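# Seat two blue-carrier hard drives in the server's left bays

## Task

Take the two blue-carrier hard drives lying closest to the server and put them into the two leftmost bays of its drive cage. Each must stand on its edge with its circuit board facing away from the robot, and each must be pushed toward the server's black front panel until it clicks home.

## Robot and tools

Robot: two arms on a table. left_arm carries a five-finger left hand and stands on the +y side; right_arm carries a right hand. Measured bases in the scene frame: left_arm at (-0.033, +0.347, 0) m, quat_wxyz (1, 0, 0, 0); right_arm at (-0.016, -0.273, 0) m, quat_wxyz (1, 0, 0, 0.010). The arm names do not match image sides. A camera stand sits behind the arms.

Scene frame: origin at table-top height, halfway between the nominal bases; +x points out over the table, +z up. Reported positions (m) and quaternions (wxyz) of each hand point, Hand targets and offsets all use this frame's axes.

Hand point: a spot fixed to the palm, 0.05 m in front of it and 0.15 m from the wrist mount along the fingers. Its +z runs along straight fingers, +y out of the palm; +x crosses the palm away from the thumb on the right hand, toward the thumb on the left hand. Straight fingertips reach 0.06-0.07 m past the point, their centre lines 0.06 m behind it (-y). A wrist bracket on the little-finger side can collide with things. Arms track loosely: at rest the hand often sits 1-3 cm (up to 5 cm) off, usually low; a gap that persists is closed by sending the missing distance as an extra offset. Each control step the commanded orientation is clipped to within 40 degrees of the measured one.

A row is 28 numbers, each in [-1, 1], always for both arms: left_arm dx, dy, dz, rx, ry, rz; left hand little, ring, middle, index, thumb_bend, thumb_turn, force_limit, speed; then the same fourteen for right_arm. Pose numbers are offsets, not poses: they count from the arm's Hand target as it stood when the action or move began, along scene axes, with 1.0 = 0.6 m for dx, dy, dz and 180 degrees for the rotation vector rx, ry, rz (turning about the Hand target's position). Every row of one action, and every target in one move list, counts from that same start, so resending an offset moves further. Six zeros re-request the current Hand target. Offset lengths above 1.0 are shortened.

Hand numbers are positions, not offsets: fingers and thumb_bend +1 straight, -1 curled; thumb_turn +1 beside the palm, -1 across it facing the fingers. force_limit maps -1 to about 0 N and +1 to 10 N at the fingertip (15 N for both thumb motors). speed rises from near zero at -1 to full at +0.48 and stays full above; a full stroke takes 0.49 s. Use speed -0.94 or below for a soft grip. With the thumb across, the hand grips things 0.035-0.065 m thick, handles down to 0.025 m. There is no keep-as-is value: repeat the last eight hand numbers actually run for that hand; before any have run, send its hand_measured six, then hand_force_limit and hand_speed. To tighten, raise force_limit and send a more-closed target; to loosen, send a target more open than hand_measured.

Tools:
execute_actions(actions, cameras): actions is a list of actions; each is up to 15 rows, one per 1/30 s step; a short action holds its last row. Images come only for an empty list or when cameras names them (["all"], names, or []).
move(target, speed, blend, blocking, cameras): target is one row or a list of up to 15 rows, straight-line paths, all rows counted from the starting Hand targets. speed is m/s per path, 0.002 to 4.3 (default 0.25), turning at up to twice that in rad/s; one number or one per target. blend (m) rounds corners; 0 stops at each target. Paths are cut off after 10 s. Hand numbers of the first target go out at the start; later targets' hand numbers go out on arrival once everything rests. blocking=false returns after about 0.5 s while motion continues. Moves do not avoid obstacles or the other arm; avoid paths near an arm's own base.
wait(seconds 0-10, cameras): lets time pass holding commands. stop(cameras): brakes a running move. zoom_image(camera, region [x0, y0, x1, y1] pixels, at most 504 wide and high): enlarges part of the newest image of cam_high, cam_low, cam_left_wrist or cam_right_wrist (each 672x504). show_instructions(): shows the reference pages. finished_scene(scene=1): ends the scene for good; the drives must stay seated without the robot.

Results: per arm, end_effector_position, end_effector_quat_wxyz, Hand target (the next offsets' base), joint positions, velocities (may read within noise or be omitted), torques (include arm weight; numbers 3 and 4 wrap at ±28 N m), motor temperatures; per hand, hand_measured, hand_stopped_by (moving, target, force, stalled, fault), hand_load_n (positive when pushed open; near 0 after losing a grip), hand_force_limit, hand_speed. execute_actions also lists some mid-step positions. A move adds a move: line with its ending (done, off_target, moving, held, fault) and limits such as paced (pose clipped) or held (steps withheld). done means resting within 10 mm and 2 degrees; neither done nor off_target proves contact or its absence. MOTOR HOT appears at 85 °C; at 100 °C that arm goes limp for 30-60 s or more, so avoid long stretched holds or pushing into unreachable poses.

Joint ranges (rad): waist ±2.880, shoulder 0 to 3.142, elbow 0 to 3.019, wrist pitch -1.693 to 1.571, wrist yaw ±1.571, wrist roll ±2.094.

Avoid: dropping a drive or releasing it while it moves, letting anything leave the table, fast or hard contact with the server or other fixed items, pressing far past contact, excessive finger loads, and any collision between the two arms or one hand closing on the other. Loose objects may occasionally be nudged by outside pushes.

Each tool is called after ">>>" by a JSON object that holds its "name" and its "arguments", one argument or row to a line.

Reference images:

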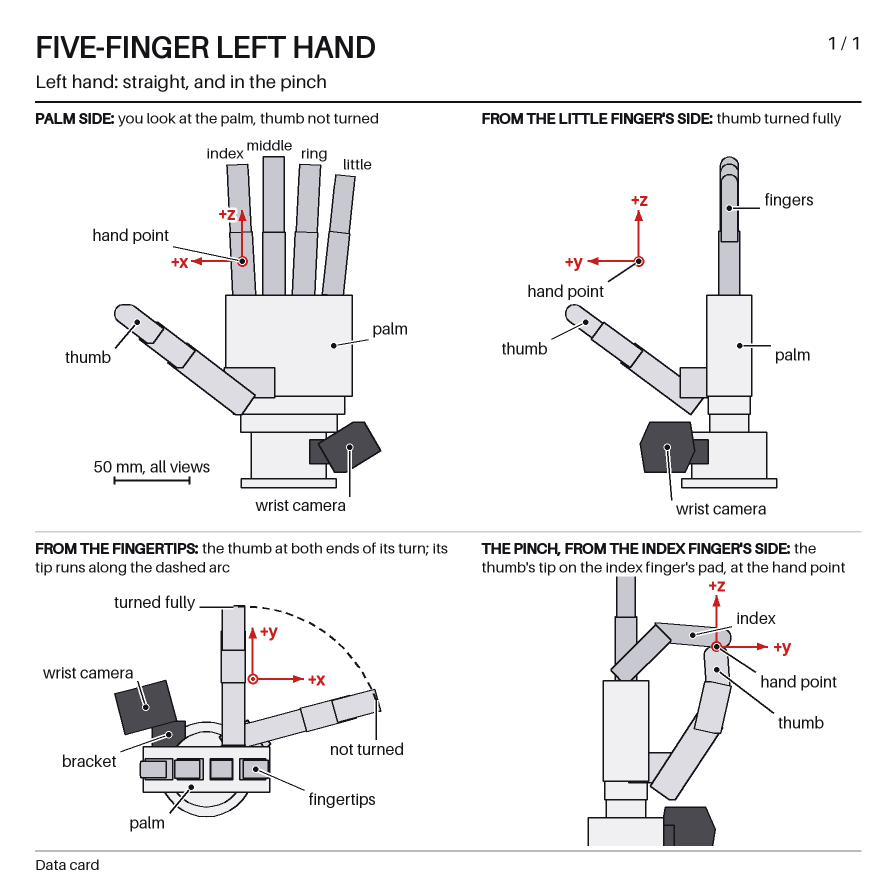

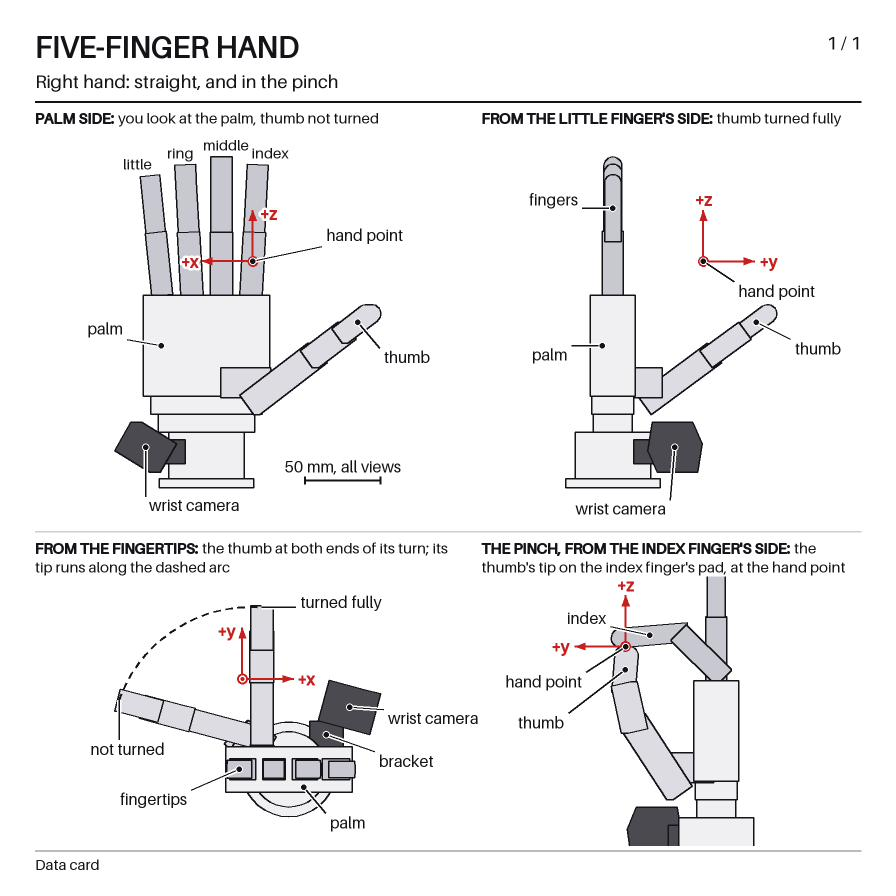

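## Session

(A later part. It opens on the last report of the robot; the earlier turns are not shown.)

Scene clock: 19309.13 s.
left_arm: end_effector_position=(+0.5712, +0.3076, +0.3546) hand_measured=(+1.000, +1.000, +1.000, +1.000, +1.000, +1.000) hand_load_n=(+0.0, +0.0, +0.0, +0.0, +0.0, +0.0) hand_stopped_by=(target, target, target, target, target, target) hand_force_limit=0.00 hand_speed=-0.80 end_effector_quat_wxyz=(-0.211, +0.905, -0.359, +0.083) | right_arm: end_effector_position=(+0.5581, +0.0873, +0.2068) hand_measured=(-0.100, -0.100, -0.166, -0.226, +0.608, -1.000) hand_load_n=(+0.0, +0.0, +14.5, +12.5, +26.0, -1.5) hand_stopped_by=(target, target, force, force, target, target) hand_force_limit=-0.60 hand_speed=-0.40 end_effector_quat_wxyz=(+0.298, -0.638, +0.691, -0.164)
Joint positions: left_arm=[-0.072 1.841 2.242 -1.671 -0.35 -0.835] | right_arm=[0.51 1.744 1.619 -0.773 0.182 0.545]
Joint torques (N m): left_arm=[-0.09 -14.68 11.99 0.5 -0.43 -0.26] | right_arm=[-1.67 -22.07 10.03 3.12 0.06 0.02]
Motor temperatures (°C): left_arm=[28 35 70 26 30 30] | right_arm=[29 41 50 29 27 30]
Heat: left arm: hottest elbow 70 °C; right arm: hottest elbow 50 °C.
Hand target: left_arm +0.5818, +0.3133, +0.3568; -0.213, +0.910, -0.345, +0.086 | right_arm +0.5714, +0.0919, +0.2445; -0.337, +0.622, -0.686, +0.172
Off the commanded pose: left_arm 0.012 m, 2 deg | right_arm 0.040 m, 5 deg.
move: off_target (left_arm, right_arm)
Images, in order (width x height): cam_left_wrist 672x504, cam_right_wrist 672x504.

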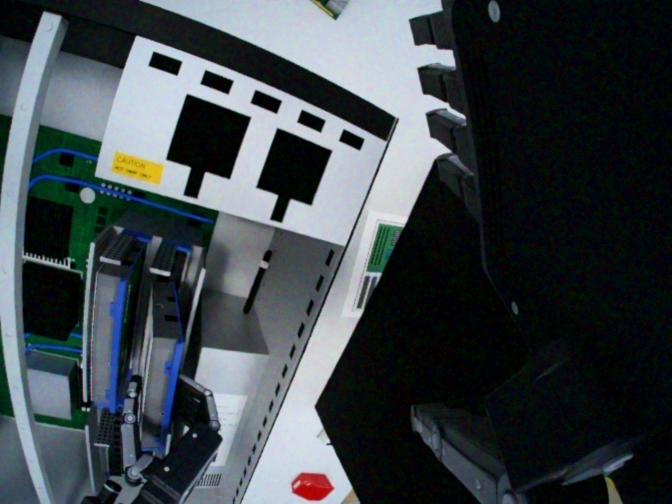

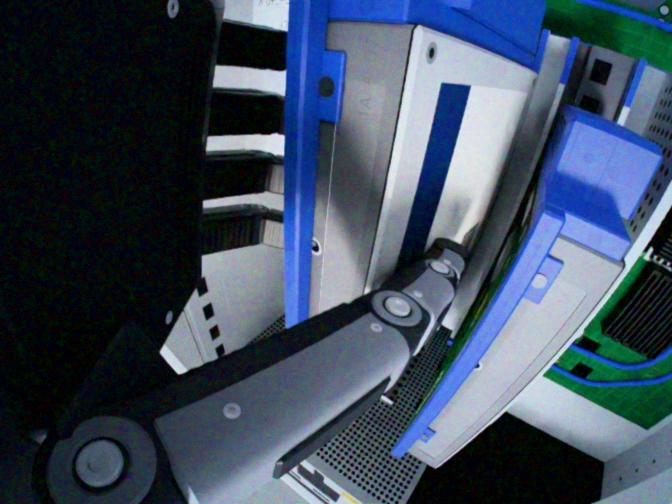

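>>> {"name": "move", "arguments": {
  "target": [0,0,0,0,0,0,1,1,1,1,1,1,0,-0.8,0.014,-0.003,-0.01,0.0,0.0,0.0,-0.1,-0.1,-0.65,-0.6,0.6,-1,-0.6,-0.4],
  "speed": 0.03,
  "cameras": ["cam_left_wrist","cam_right_wrist"]
}}

>>> {"name": "zoom_image", "arguments": {
  "camera": "cam_left_wrist",
  "region": [130, 250, 220, 340]
}}

>>> {"name": "zoom_image", "arguments": {
  "camera": "cam_right_wrist",
  "region": [460, 40, 620, 200]
}}

Scene clock: 19327.37 s.
left_arm: end_effector_position=(+0.5712, +0.3076, +0.3546) hand_measured=(+1.000, +1.000, +1.000, +1.000, +1.000, +1.000) hand_load_n=(+0.0, +0.0, +0.0, +0.0, +0.0, +0.0) hand_stopped_by=(target, target, target, target, target, target) hand_force_limit=0.00 hand_speed=-0.80 end_effector_quat_wxyz=(-0.211, +0.905, -0.359, +0.083) | right_arm: end_effector_position=(+0.5633, +0.0851, +0.2005) hand_measured=(-0.100, -0.100, -0.166, -0.226, +0.608, -1.000) hand_load_n=(+0.0, +0.0, +14.5, +12.5, +26.0, -1.5) hand_stopped_by=(target, target, force, force, target, target) hand_force_limit=-0.60 hand_speed=-0.40 end_effector_quat_wxyz=(+0.297, -0.638, +0.691, -0.164)
Joint positions: left_arm=[-0.072 1.841 2.242 -1.671 -0.35 -0.835] | right_arm=[0.503 1.756 1.619 -0.762 0.179 0.539]
Joint torques (N m): left_arm=[0.03 -14.62 12 0.54 -0.44 -0.27] | right_arm=[-1.85 -21.66 10.56 3.15 -0.11 0.01]
Motor temperatures (°C): left_arm=[28 35 70 26 30 30] | right_arm=[29 42 52 29 27 30]
Heat: left arm: hottest elbow 70 °C; right arm: hottest elbow 52 °C.
Hand target: left_arm +0.5818, +0.3133, +0.3568; -0.213, +0.910, -0.345, +0.086 | right_arm +0.5798, +0.0901, +0.2384; -0.337, +0.622, -0.686, +0.172
Off the commanded pose: left_arm 0.012 m, 2 deg | right_arm 0.042 m, 5 deg.
move: off_target (left_arm, right_arm)
Images, in order (width x height): cam_left_wrist 672x504, cam_right_wrist 672x504.

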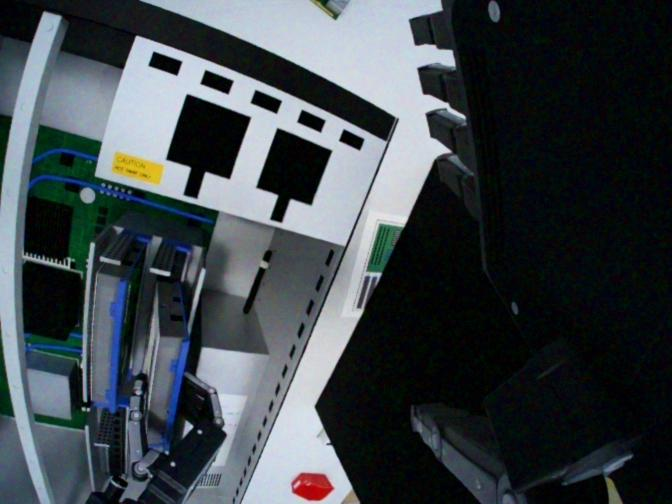

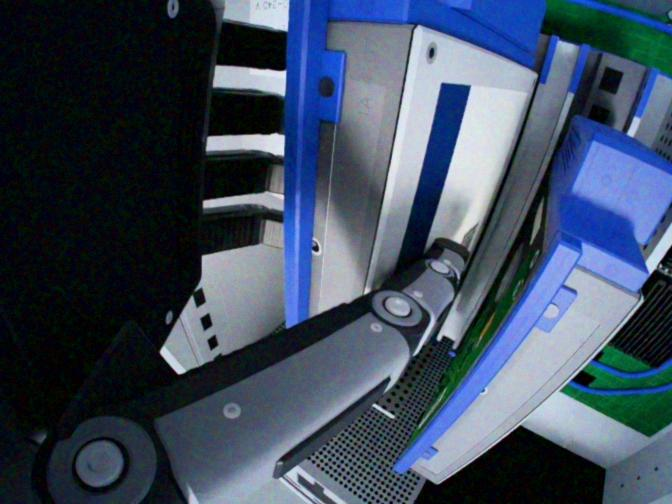

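Scaled by 5.600 from the camera's 672x504 image, which has a finer 960x720 frame.

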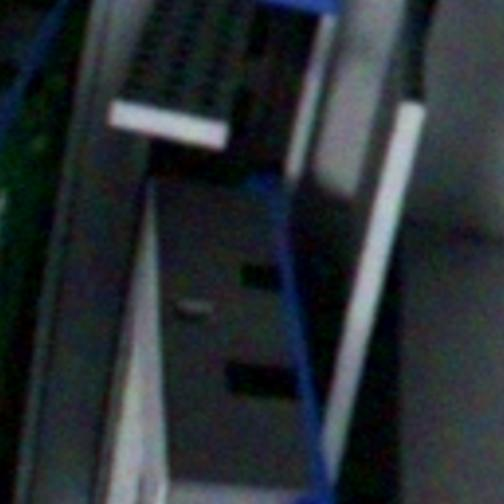

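Scaled by 3.150 from the camera's 672x504 image, which has a finer 960x720 frame.

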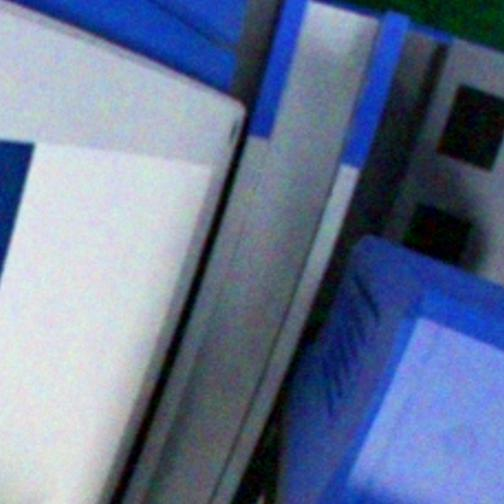

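>>> {"name": "move", "arguments": {
  "target": [0,0,0,0,0,0,1,1,1,1,1,1,0,-0.8,-0.001,0.0,-0.02,0.0,0.0,0.0,-0.1,-0.1,-0.65,-0.6,0.6,-1,-0.6,-0.4],
  "speed": 0.03,
  "cameras": ["cam_left_wrist","cam_right_wrist"]
}}

>>> {"name": "zoom_image", "arguments": {
  "camera": "cam_left_wrist",
  "region": [130, 250, 220, 340]
}}

>>> {"name": "zoom_image", "arguments": {
  "camera": "cam_right_wrist",
  "region": [460, 40, 620, 200]
}}

Scene clock: 19343.80 s.
left_arm: end_effector_position=(+0.5712, +0.3076, +0.3546) hand_measured=(+1.000, +1.000, +1.000, +1.000, +1.000, +1.000) hand_load_n=(+0.0, +0.0, +0.0, +0.0, +0.0, +0.0) hand_stopped_by=(target, target, target, target, target, target) hand_force_limit=0.00 hand_speed=-0.80 end_effector_quat_wxyz=(-0.211, +0.905, -0.359, +0.083) | right_arm: end_effector_position=(+0.5641, +0.0856, +0.1939) hand_measured=(-0.100, -0.100, -0.166, -0.226, +0.608, -1.000) hand_load_n=(+0.0, +0.0, +14.5, +13.0, +25.5, -1.5) hand_stopped_by=(target, target, force, force, target, target) hand_force_limit=-0.60 hand_speed=-0.40 end_effector_quat_wxyz=(+0.301, -0.637, +0.690, -0.165)
Joint positions: left_arm=[-0.072 1.841 2.242 -1.671 -0.35 -0.835] | right_arm=[0.503 1.756 1.599 -0.733 0.179 0.539]
Joint torques (N m): left_arm=[-0.03 -14.62 12 0.55 -0.42 -0.27] | right_arm=[-1.79 -21.48 10 3.23 -0.08 0.01]
Motor temperatures (°C): left_arm=[28 35 70 26 30 30] | right_arm=[29 40 53 29 27 30]
Heat: left arm: hottest elbow 70 °C; right arm: hottest elbow 53 °C.
Hand target: left_arm +0.5818, +0.3133, +0.3568; -0.213, +0.910, -0.345, +0.086 | right_arm +0.5791, +0.0901, +0.2266; -0.337, +0.622, -0.686, +0.172
Off the commanded pose: left_arm 0.012 m, 2 deg | right_arm 0.036 m, 5 deg.
move: off_target (left_arm, right_arm)
Images, in order (width x height): cam_left_wrist 672x504, cam_right_wrist 672x504.

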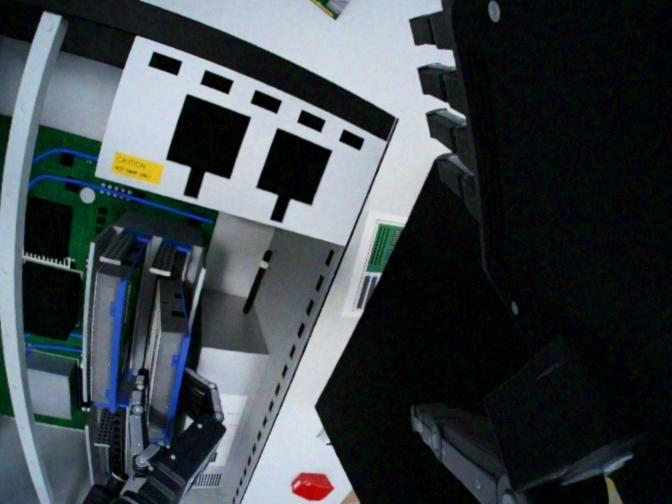

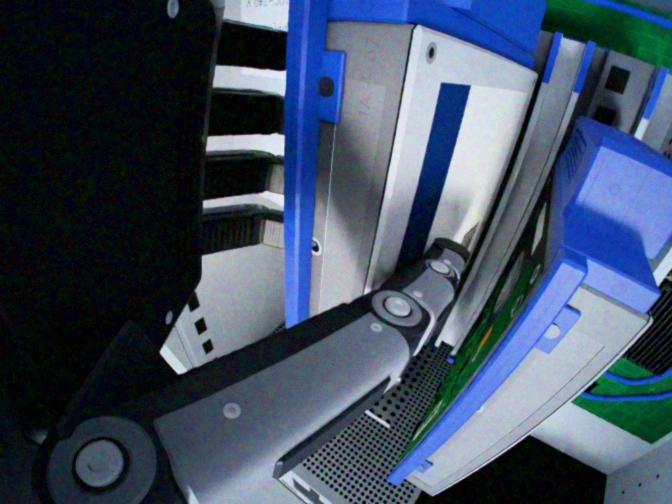

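Scaled by 5.600 from the camera's 672x504 image, which has a finer 960x720 frame.

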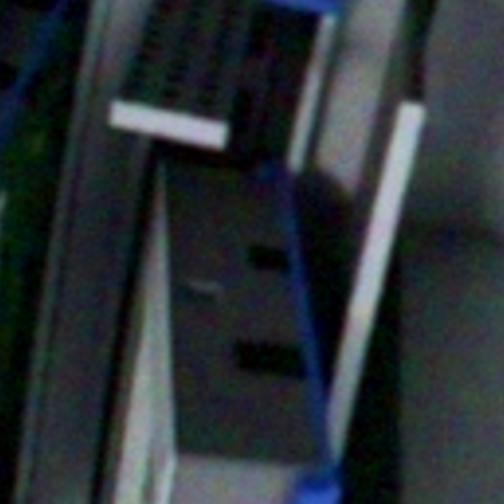

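Scaled by 3.150 from the camera's 672x504 image, which has a finer 960x720 frame.

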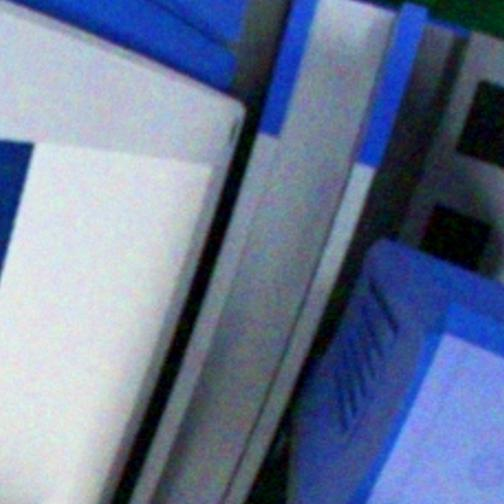

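>>> {"name": "move", "arguments": {
  "target": [0,0,0,0,0,0,1,1,1,1,1,1,0,-0.8,-0.008,0.0,0.0,0.0,0.004,0.0,-0.1,-0.1,-0.65,-0.6,0.6,-1,-0.6,-0.4],
  "speed": 0.03,
  "cameras": ["cam_left_wrist","cam_right_wrist"]
}}

>>> {"name": "zoom_image", "arguments": {
  "camera": "cam_left_wrist",
  "region": [130, 250, 220, 340]
}}

>>> {"name": "zoom_image", "arguments": {
  "camera": "cam_right_wrist",
  "region": [460, 40, 620, 200]
}}

Scene clock: 19363.70 s.
left_arm: end_effector_position=(+0.5712, +0.3076, +0.3546) hand_measured=(+1.000, +1.000, +1.000, +1.000, +1.000, +1.000) hand_load_n=(+0.0, +0.0, +0.0, +0.0, +0.0, +0.0) hand_stopped_by=(target, target, target, target, target, target) hand_force_limit=0.00 hand_speed=-0.80 end_effector_quat_wxyz=(-0.211, +0.905, -0.359, +0.083) | right_arm: end_effector_position=(+0.5629, +0.0855, +0.1921) hand_measured=(-0.100, -0.100, -0.166, -0.226, +0.608, -1.000) hand_load_n=(+0.0, +0.0, +14.5, +13.0, +25.5, -1.5) hand_stopped_by=(target, target, force, force, target, target) hand_force_limit=-0.60 hand_speed=-0.40 end_effector_quat_wxyz=(+0.299, -0.638, +0.690, -0.164)
Joint positions: left_arm=[-0.072 1.841 2.242 -1.671 -0.35 -0.835] | right_arm=[0.503 1.756 1.596 -0.733 0.176 0.539]
Joint torques (N m): left_arm=[0.03 -14.68 11.97 0.55 -0.43 -0.27] | right_arm=[-1.67 -21.95 10.09 2.59 -0.12 0.08]
Motor temperatures (°C): left_arm=[28 35 70 26 30 30] | right_arm=[29 39 51 29 27 30]
Heat: left arm: hottest elbow 70 °C; right arm: hottest elbow 51 °C.
Hand target: left_arm +0.5818, +0.3133, +0.3568; -0.213, +0.910, -0.345, +0.086 | right_arm +0.5743, +0.0901, +0.2265; -0.333, +0.623, -0.688, +0.168
Off the commanded pose: left_arm 0.012 m, 2 deg | right_arm 0.037 m, 4 deg.
move: off_target (left_arm, right_arm)
Images, in order (width x height): cam_left_wrist 672x504, cam_right_wrist 672x504.

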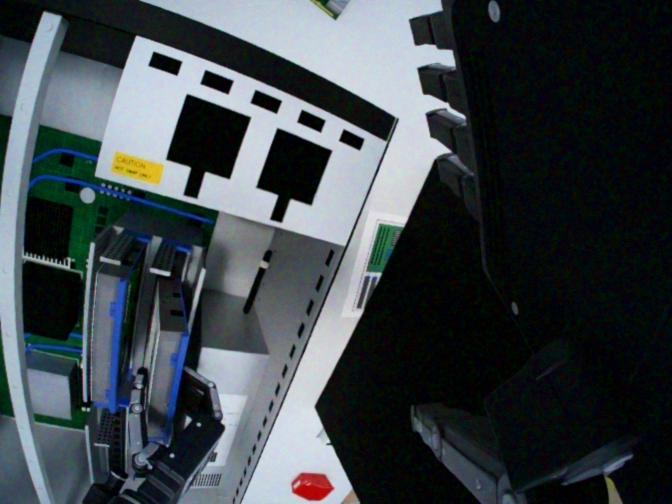

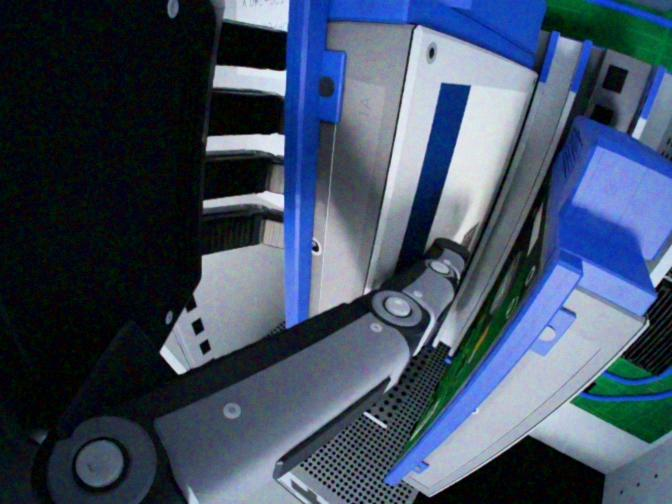

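Scaled by 5.600 from the camera's 672x504 image, which has a finer 960x720 frame.

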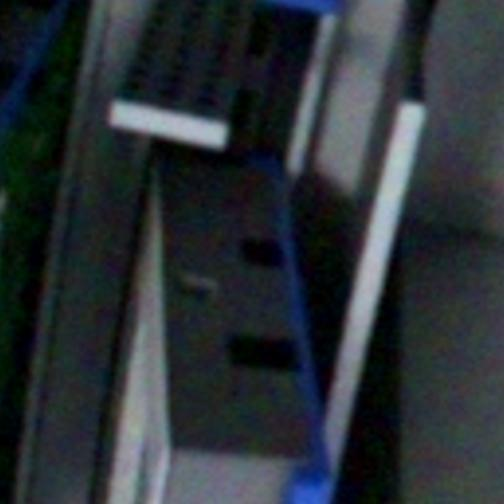

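Scaled by 3.150 from the camera's 672x504 image, which has a finer 960x720 frame.

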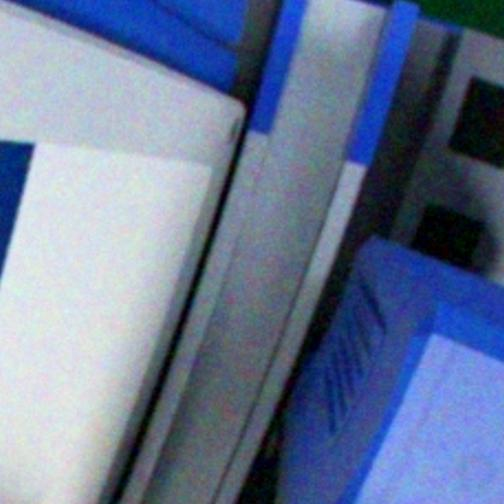

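>>> {"name": "move", "arguments": {
  "target": [0,0,0,0,0,0,1,1,1,1,1,1,0,-0.8,-0.003,0.0,-0.02,0.0,0.0,0.0,-0.1,-0.1,-0.65,-0.6,0.6,-1,-0.6,-0.4],
  "speed": 0.03,
  "cameras": ["cam_left_wrist","cam_right_wrist","cam_high"]
}}

>>> {"name": "zoom_image", "arguments": {
  "camera": "cam_left_wrist",
  "region": [130, 250, 220, 340]
}}

>>> {"name": "zoom_image", "arguments": {
  "camera": "cam_right_wrist",
  "region": [460, 40, 620, 200]
}}

>>> {"name": "zoom_image", "arguments": {
  "camera": "cam_high",
  "region": [340, 200, 420, 270]
}}

Scene clock: 19389.07 s.
left_arm: end_effector_position=(+0.5712, +0.3076, +0.3546) hand_measured=(+1.000, +1.000, +1.000, +1.000, +1.000, +1.000) hand_load_n=(-0.5, +0.0, +0.0, +0.0, +0.0, +0.0) hand_stopped_by=(target, target, target, target, target, target) hand_force_limit=0.00 hand_speed=-0.80 end_effector_quat_wxyz=(-0.211, +0.905, -0.359, +0.083) | right_arm: end_effector_position=(+0.5635, +0.0860, +0.1884) hand_measured=(-0.100, -0.100, -0.166, -0.226, +0.608, -1.000) hand_load_n=(+0.0, -4.0, +15.5, +13.0, +25.5, -2.0) hand_stopped_by=(target, target, force, force, target, target) hand_force_limit=-0.60 hand_speed=-0.40 end_effector_quat_wxyz=(+0.303, -0.637, +0.690, -0.164)
Joint positions: left_arm=[-0.072 1.841 2.242 -1.671 -0.35 -0.835] | right_arm=[0.503 1.756 1.583 -0.714 0.176 0.539]
Joint torques (N m): left_arm=[0.03 -14.56 12.01 0.53 -0.43 -0.27] | right_arm=[-1.49 -21.71 8.84 3.1 -0.06 0.1]
Motor temperatures (°C): left_arm=[28 35 70 26 30 30] | right_arm=[29 38 49 29 27 30]
Heat: left arm: hottest elbow 70 °C; right arm: hottest elbow 49 °C.
Hand target: left_arm +0.5818, +0.3133, +0.3568; -0.213, +0.910, -0.345, +0.086 | right_arm +0.5726, +0.0902, +0.2147; -0.333, +0.623, -0.688, +0.168
Off the commanded pose: left_arm 0.012 m, 2 deg | right_arm 0.028 m, 4 deg.
move: off_target (left_arm, right_arm)
Images, in order (width x height): cam_high 672x504, cam_left_wrist 672x504, cam_right_wrist 672x504.

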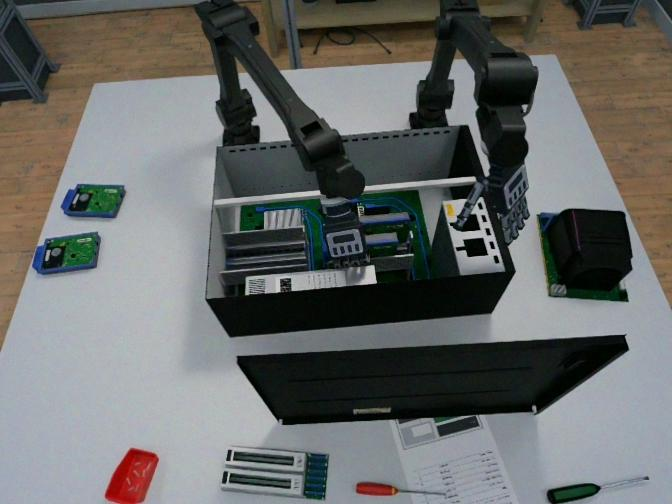

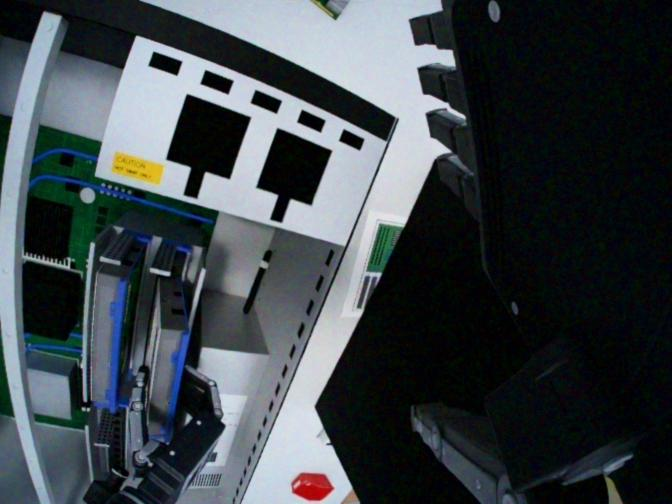

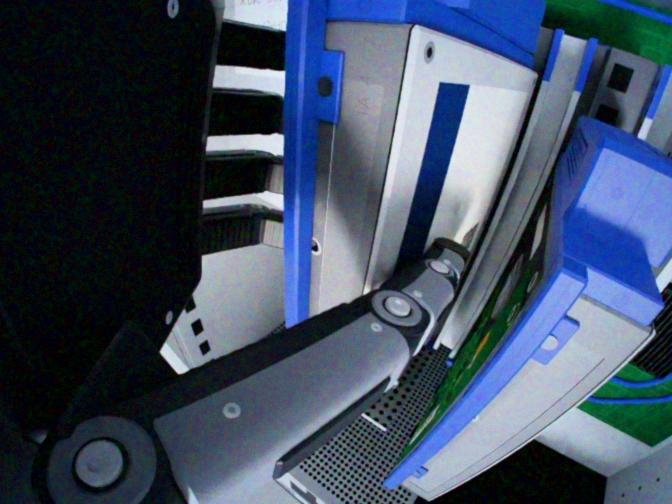

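Scaled by 5.600 from the camera's 672x504 image, which has a finer 960x720 frame.

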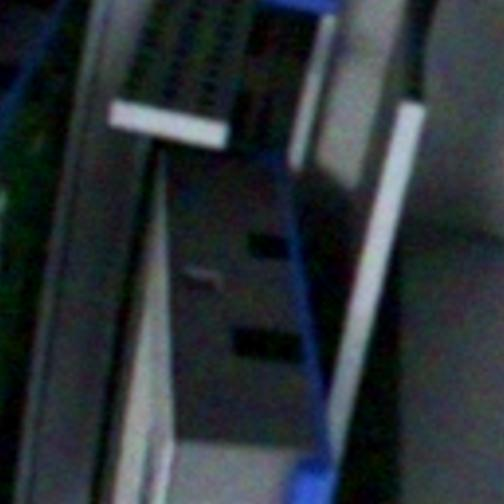

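Scaled by 3.150 from the camera's 672x504 image, which has a finer 960x720 frame.

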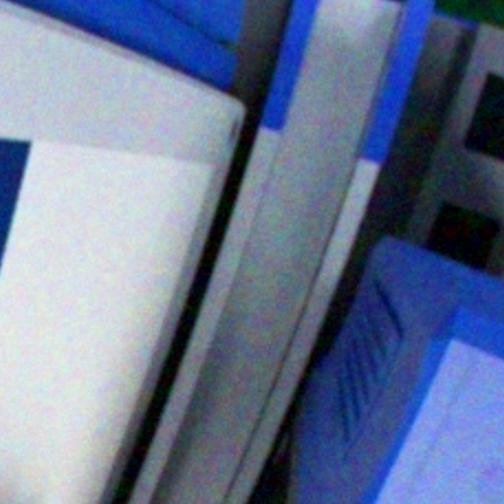

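Scaled by 6.300 from the camera's 672x504 image, which has a finer 960x720 frame.

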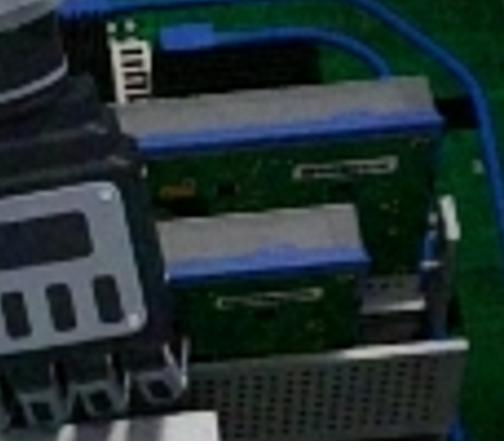

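>>> {"name": "execute_actions", "arguments": {
  "actions": [
    [[0,0,0,0,0,0,1,1,1,1,1,1,0,-0.8,0,0,0.0,0,0,0,-0.3,-0.3,-0.65,-0.6,0.6,-1,-0.6,-0.6]]
  ],
  "cameras": ["cam_right_wrist"]
}}

Scene clock: 19404.93 s.
left_arm: end_effector_position=(+0.5712, +0.3076, +0.3546) hand_measured=(+1.000, +1.000, +1.000, +1.000, +1.000, +1.000) hand_load_n=(+0.0, +0.0, +0.0, +0.0, +0.0, +0.0) hand_stopped_by=(target, target, target, target, target, target) hand_force_limit=0.00 hand_speed=-0.80 end_effector_quat_wxyz=(-0.211, +0.905, -0.359, +0.083) | right_arm: end_effector_position=(+0.5632, +0.0858, +0.1865) hand_measured=(-0.300, -0.206, -0.166, -0.226, +0.608, -1.000) hand_load_n=(+0.0, +1.5, +12.5, +10.5, +27.5, -1.5) hand_stopped_by=(target, force, force, force, target, target) hand_force_limit=-0.60 hand_speed=-0.60 end_effector_quat_wxyz=(+0.302, -0.637, +0.689, -0.164)
Joint positions: left_arm=[-0.072 1.841 2.242 -1.671 -0.35 -0.835] | right_arm=[0.503 1.756 1.578 -0.709 0.176 0.538]
Joint torques (N m): left_arm=[0.09 -14.62 12 0.55 -0.43 -0.27] | right_arm=[-1.49 -21.71 9.17 2.88 -0.07 0.1]
Motor temperatures (°C): left_arm=[28 35 70 26 30 30] | right_arm=[29 38 48 29 27 30]
Heat: left arm: hottest elbow 70 °C; right arm: hottest elbow 48 °C.
Hand target: left_arm +0.5818, +0.3133, +0.3568; -0.213, +0.910, -0.345, +0.086 | right_arm +0.5725, +0.0902, +0.2146; -0.333, +0.623, -0.688, +0.168
Off the commanded pose: left_arm 0.012 m, 2 deg | right_arm 0.030 m, 4 deg.
Step readings (end_effector_position of left_arm | right_arm):
0: (+0.5712, +0.3076, +0.3546) | (+0.5635, +0.0860, +0.1884)
1: (+0.5712, +0.3076, +0.3546) | (+0.5635, +0.0860, +0.1884)
2: (+0.5712, +0.3076, +0.3546) | (+0.5635, +0.0860, +0.1884)
4: (+0.5712, +0.3076, +0.3546) | (+0.5634, +0.0859, +0.1876)
8: (+0.5712, +0.3076, +0.3546) | (+0.5632, +0.0858, +0.1865)
15: (+0.5712, +0.3076, +0.3546) | (+0.5632, +0.0858, +0.1865)
Images, in order (width x height): cam_right_wrist 672x504.

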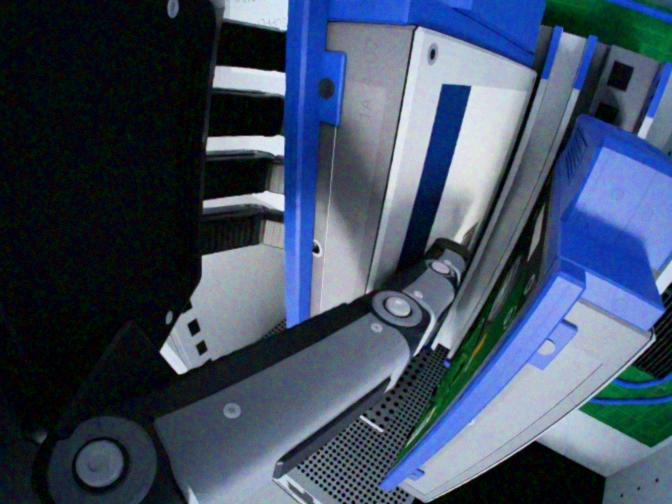

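>>> {"name": "move", "arguments": {
  "target": [0,0,0,0,0,0,1,1,1,1,1,1,0,-0.8,-0.002,0.0,-0.012,0.0,0.0,0.0,-0.3,-0.3,-0.65,-0.6,0.6,-1,-0.6,-0.6],
  "speed": 0.03,
  "cameras": ["cam_left_wrist","cam_right_wrist"]
}}

>>> {"name": "zoom_image", "arguments": {
  "camera": "cam_left_wrist",
  "region": [130, 250, 220, 340]
}}

>>> {"name": "zoom_image", "arguments": {
  "camera": "cam_right_wrist",
  "region": [460, 40, 620, 200]
}}

Scene clock: 19418.17 s.
left_arm: end_effector_position=(+0.5712, +0.3076, +0.3546) hand_measured=(+1.000, +1.000, +1.000, +1.000, +1.000, +1.000) hand_load_n=(+0.5, +0.0, +0.0, +0.0, +0.0, +0.0) hand_stopped_by=(target, target, target, target, target, target) hand_force_limit=0.00 hand_speed=-0.80 end_effector_quat_wxyz=(-0.211, +0.905, -0.359, +0.083) | right_arm: end_effector_position=(+0.5631, +0.0857, +0.1853) hand_measured=(-0.300, -0.206, -0.166, -0.226, +0.608, -1.000) hand_load_n=(+0.0, +1.0, +12.5, +11.0, +27.0, -1.0) hand_stopped_by=(target, force, force, force, target, target) hand_force_limit=-0.60 hand_speed=-0.60 end_effector_quat_wxyz=(+0.305, -0.637, +0.689, -0.165)
Joint positions: left_arm=[-0.072 1.841 2.242 -1.671 -0.35 -0.835] | right_arm=[0.503 1.753 1.569 -0.696 0.176 0.537]
Joint torques (N m): left_arm=[0.03 -14.62 12.03 0.54 -0.43 -0.26] | right_arm=[-1.44 -21.19 8.58 3.18 -0.03 0.11]
Motor temperatures (°C): left_arm=[28 35 70 26 30 30] | right_arm=[29 38 47 29 27 30]
Heat: left arm: hottest elbow 70 °C; right arm: hottest elbow 47 °C.
Hand target: left_arm +0.5818, +0.3133, +0.3568; -0.213, +0.910, -0.345, +0.086 | right_arm +0.5713, +0.0901, +0.2071; -0.333, +0.623, -0.688, +0.168
Off the commanded pose: left_arm 0.012 m, 2 deg | right_arm 0.024 m, 4 deg.
move: off_target (left_arm, right_arm)
Images, in order (width x height): cam_left_wrist 672x504, cam_right_wrist 672x504.

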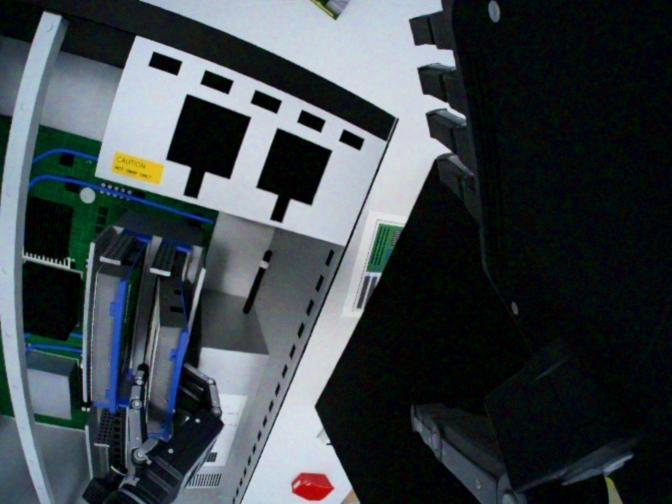

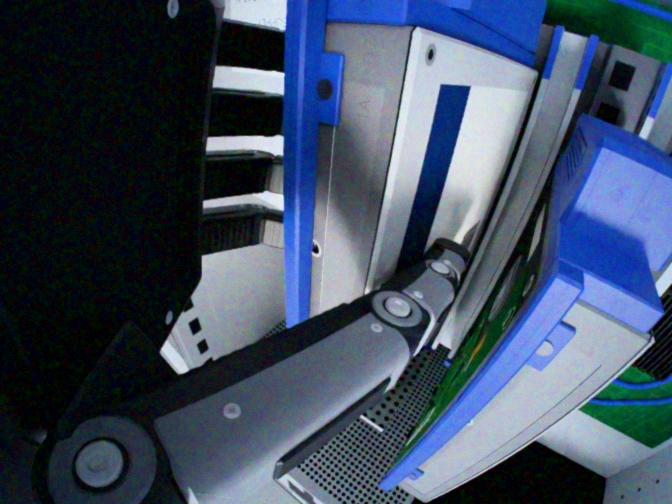

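Scaled by 5.600 from the camera's 672x504 image, which has a finer 960x720 frame.

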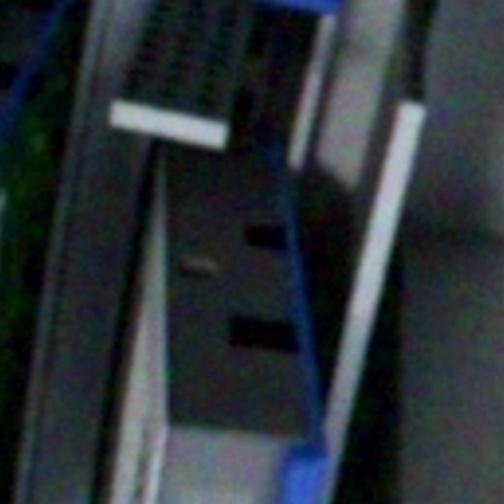

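Scaled by 3.150 from the camera's 672x504 image, which has a finer 960x720 frame.

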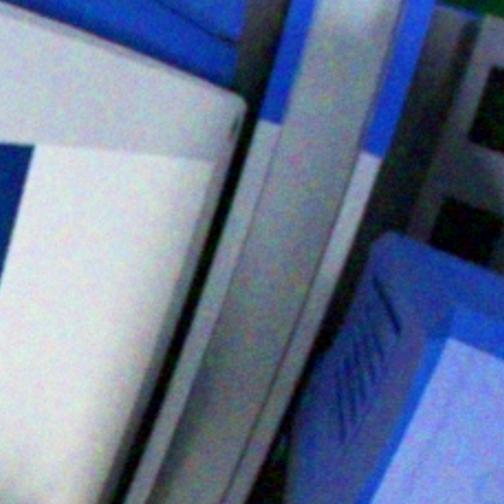

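>>> {"name": "move", "arguments": {
  "target": [0,0,0,0,0,0,1,1,1,1,1,1,0,-0.8,-0.004,0.0,-0.02,0.0,0.0,0.0,-0.3,-0.3,-0.65,-0.6,0.6,-1,-0.6,-0.6],
  "speed": 0.03,
  "cameras": ["cam_left_wrist","cam_right_wrist","cam_high"]
}}

>>> {"name": "zoom_image", "arguments": {
  "camera": "cam_left_wrist",
  "region": [90, 250, 230, 390]
}}

>>> {"name": "zoom_image", "arguments": {
  "camera": "cam_high",
  "region": [320, 200, 430, 290]
}}

Scene clock: 19441.17 s.
left_arm: end_effector_position=(+0.5712, +0.3076, +0.3546) hand_measured=(+1.000, +1.000, +1.000, +1.000, +1.000, +1.000) hand_load_n=(+0.0, +0.0, -0.5, +0.0, +0.0, -0.5) hand_stopped_by=(target, target, target, target, target, target) hand_force_limit=0.00 hand_speed=-0.80 end_effector_quat_wxyz=(-0.211, +0.905, -0.359, +0.083) | right_arm: end_effector_position=(+0.5622, +0.0852, +0.1842) hand_measured=(-0.300, -0.206, -0.166, -0.226, +0.608, -1.000) hand_load_n=(+0.0, +0.5, +12.0, +12.0, +26.5, +0.0) hand_stopped_by=(target, force, force, force, target, target) hand_force_limit=-0.60 hand_speed=-0.60 end_effector_quat_wxyz=(+0.313, -0.634, +0.687, -0.167)
Joint positions: left_arm=[-0.072 1.841 2.242 -1.671 -0.35 -0.835] | right_arm=[0.503 1.742 1.543 -0.664 0.175 0.537]
Joint torques (N m): left_arm=[-0.03 -14.62 12.01 0.57 -0.43 -0.26] | right_arm=[-1.26 -19.9 8.16 3.21 0.05 0.13]
Motor temperatures (°C): left_arm=[28 35 70 26 30 30] | right_arm=[29 40 47 29 27 30]
Heat: left arm: hottest elbow 70 °C; right arm: hottest elbow 47 °C.
Hand target: left_arm +0.5818, +0.3133, +0.3568; -0.213, +0.910, -0.345, +0.086 | right_arm +0.5690, +0.0901, +0.1952; -0.333, +0.623, -0.688, +0.168
Off the commanded pose: left_arm 0.012 m, 2 deg | right_arm 0.014 m, 3 deg.
move: off_target (left_arm, right_arm)
Images, in order (width x height): cam_high 672x504, cam_left_wrist 672x504, cam_right_wrist 672x504.

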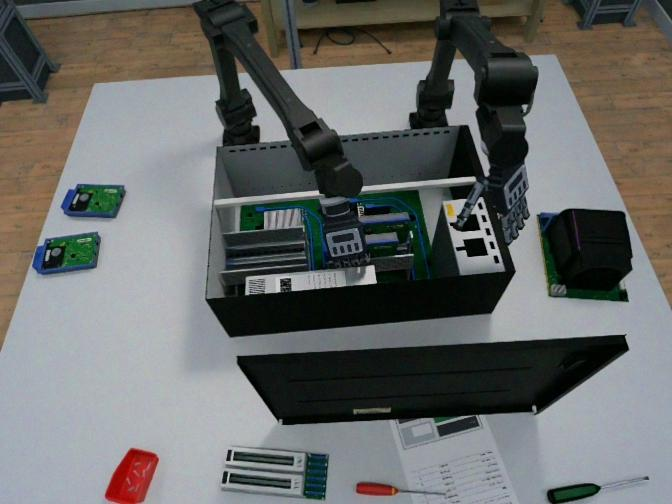

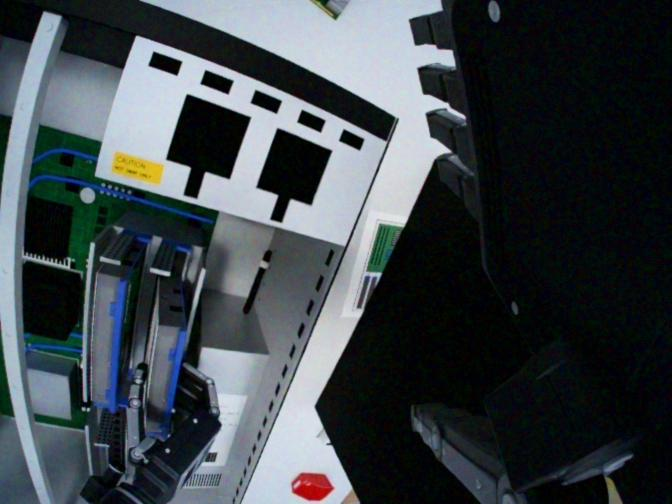

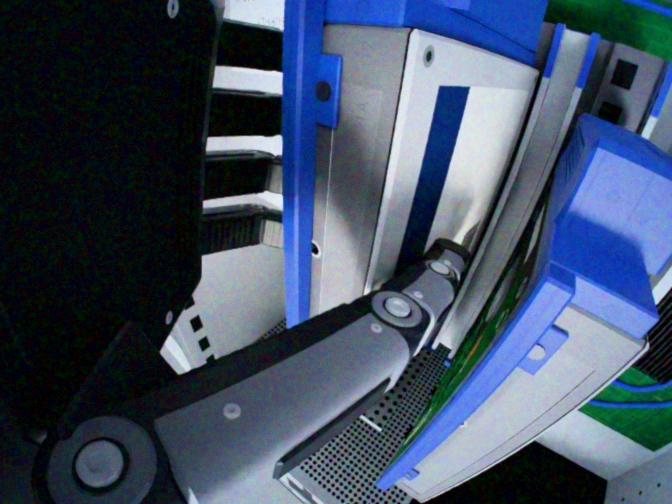

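Scaled by 3.600 from the camera's 672x504 image, which has a finer 960x720 frame.

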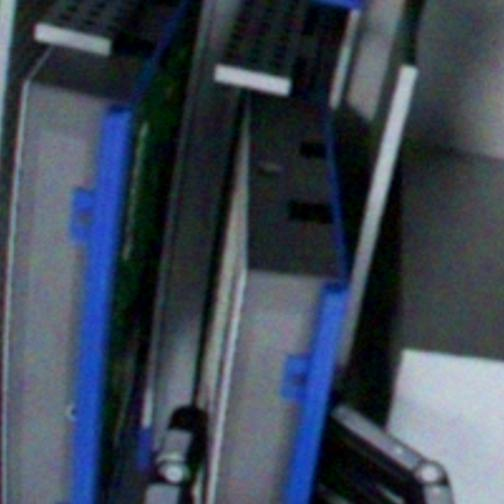

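Scaled by 4.582 from the camera's 672x504 image, which has a finer 960x720 frame.

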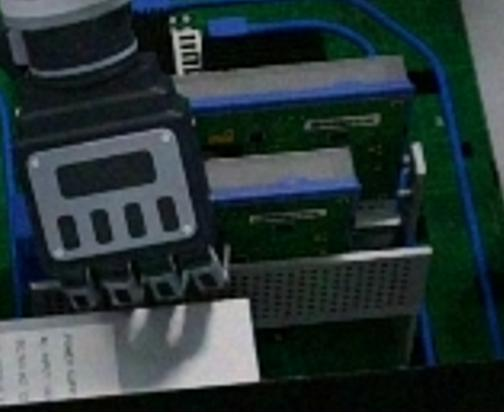

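>>> {"name": "execute_actions", "arguments": {
  "actions": [
    [[0,0,0,0,0,0,1,1,1,1,1,1,0,-0.8,0,0,0.0,0,0,0,-0.2,-0.12,-0.14,-0.2,0.6,-1,0.6,-0.85]]
  ],
  "cameras": ["cam_right_wrist","cam_left_wrist"]
}}

Scene clock: 19466.53 s.
left_arm: end_effector_position=(+0.5712, +0.3076, +0.3546) hand_measured=(+1.000, +1.000, +1.000, +1.000, +1.000, +1.000) hand_load_n=(+0.0, +0.0, +0.0, +0.0, +0.0, +0.0) hand_stopped_by=(target, target, target, target, target, target) hand_force_limit=0.00 hand_speed=-0.80 end_effector_quat_wxyz=(-0.211, +0.905, -0.359, +0.083) | right_arm: end_effector_position=(+0.5616, +0.0854, +0.1865) hand_measured=(-0.200, -0.122, -0.138, -0.198, +0.606, -1.000) hand_load_n=(+0.0, -6.0, +7.0, +9.0, +14.5, +0.5) hand_stopped_by=(target, target, target, force, target, target) hand_force_limit=0.60 hand_speed=-0.85 end_effector_quat_wxyz=(+0.316, -0.633, +0.686, -0.167)
Joint positions: left_arm=[-0.072 1.841 2.242 -1.671 -0.35 -0.835] | right_arm=[0.503 1.736 1.54 -0.661 0.176 0.537]
Joint torques (N m): left_arm=[0.15 -14.56 12.03 0.54 -0.43 -0.26] | right_arm=[-1.32 -19.49 8.43 3.02 0.03 0.13]
Motor temperatures (°C): left_arm=[28 35 70 26 30 30] | right_arm=[29 39 46 29 27 30]
Heat: left arm: hottest elbow 70 °C; right arm: hottest elbow 46 °C.
Hand target: left_arm +0.5818, +0.3133, +0.3568; -0.213, +0.910, -0.345, +0.086 | right_arm +0.5690, +0.0902, +0.1952; -0.333, +0.623, -0.688, +0.168
Off the commanded pose: left_arm 0.012 m, 2 deg | right_arm 0.012 m, 2 deg.
Step readings (end_effector_position of left_arm | right_arm):
0: (+0.5712, +0.3076, +0.3546) | (+0.5621, +0.0852, +0.1843)
1: (+0.5712, +0.3076, +0.3546) | (+0.5621, +0.0852, +0.1843)
2: (+0.5712, +0.3076, +0.3546) | (+0.5621, +0.0852, +0.1843)
4: (+0.5712, +0.3076, +0.3546) | (+0.5618, +0.0851, +0.1846)
8: (+0.5712, +0.3076, +0.3546) | (+0.5613, +0.0848, +0.1850)
15: (+0.5712, +0.3076, +0.3546) | (+0.5616, +0.0854, +0.1865)
Images, in order (width x height): cam_left_wrist 672x504, cam_right_wrist 672x504.

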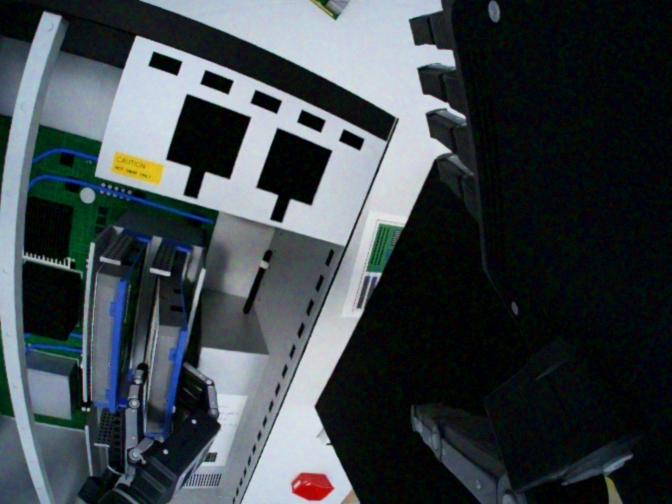

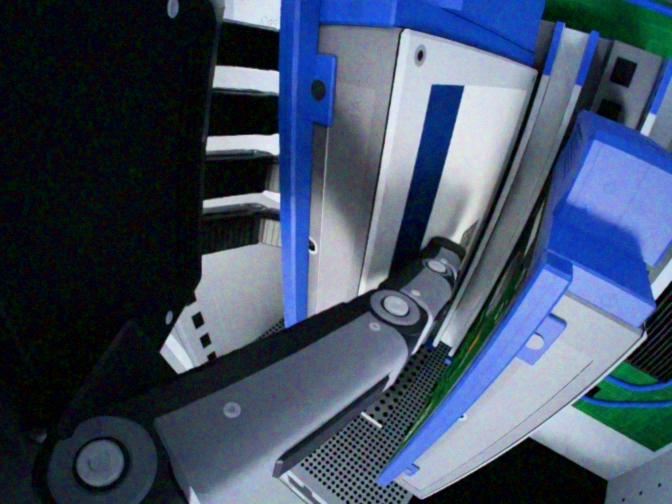

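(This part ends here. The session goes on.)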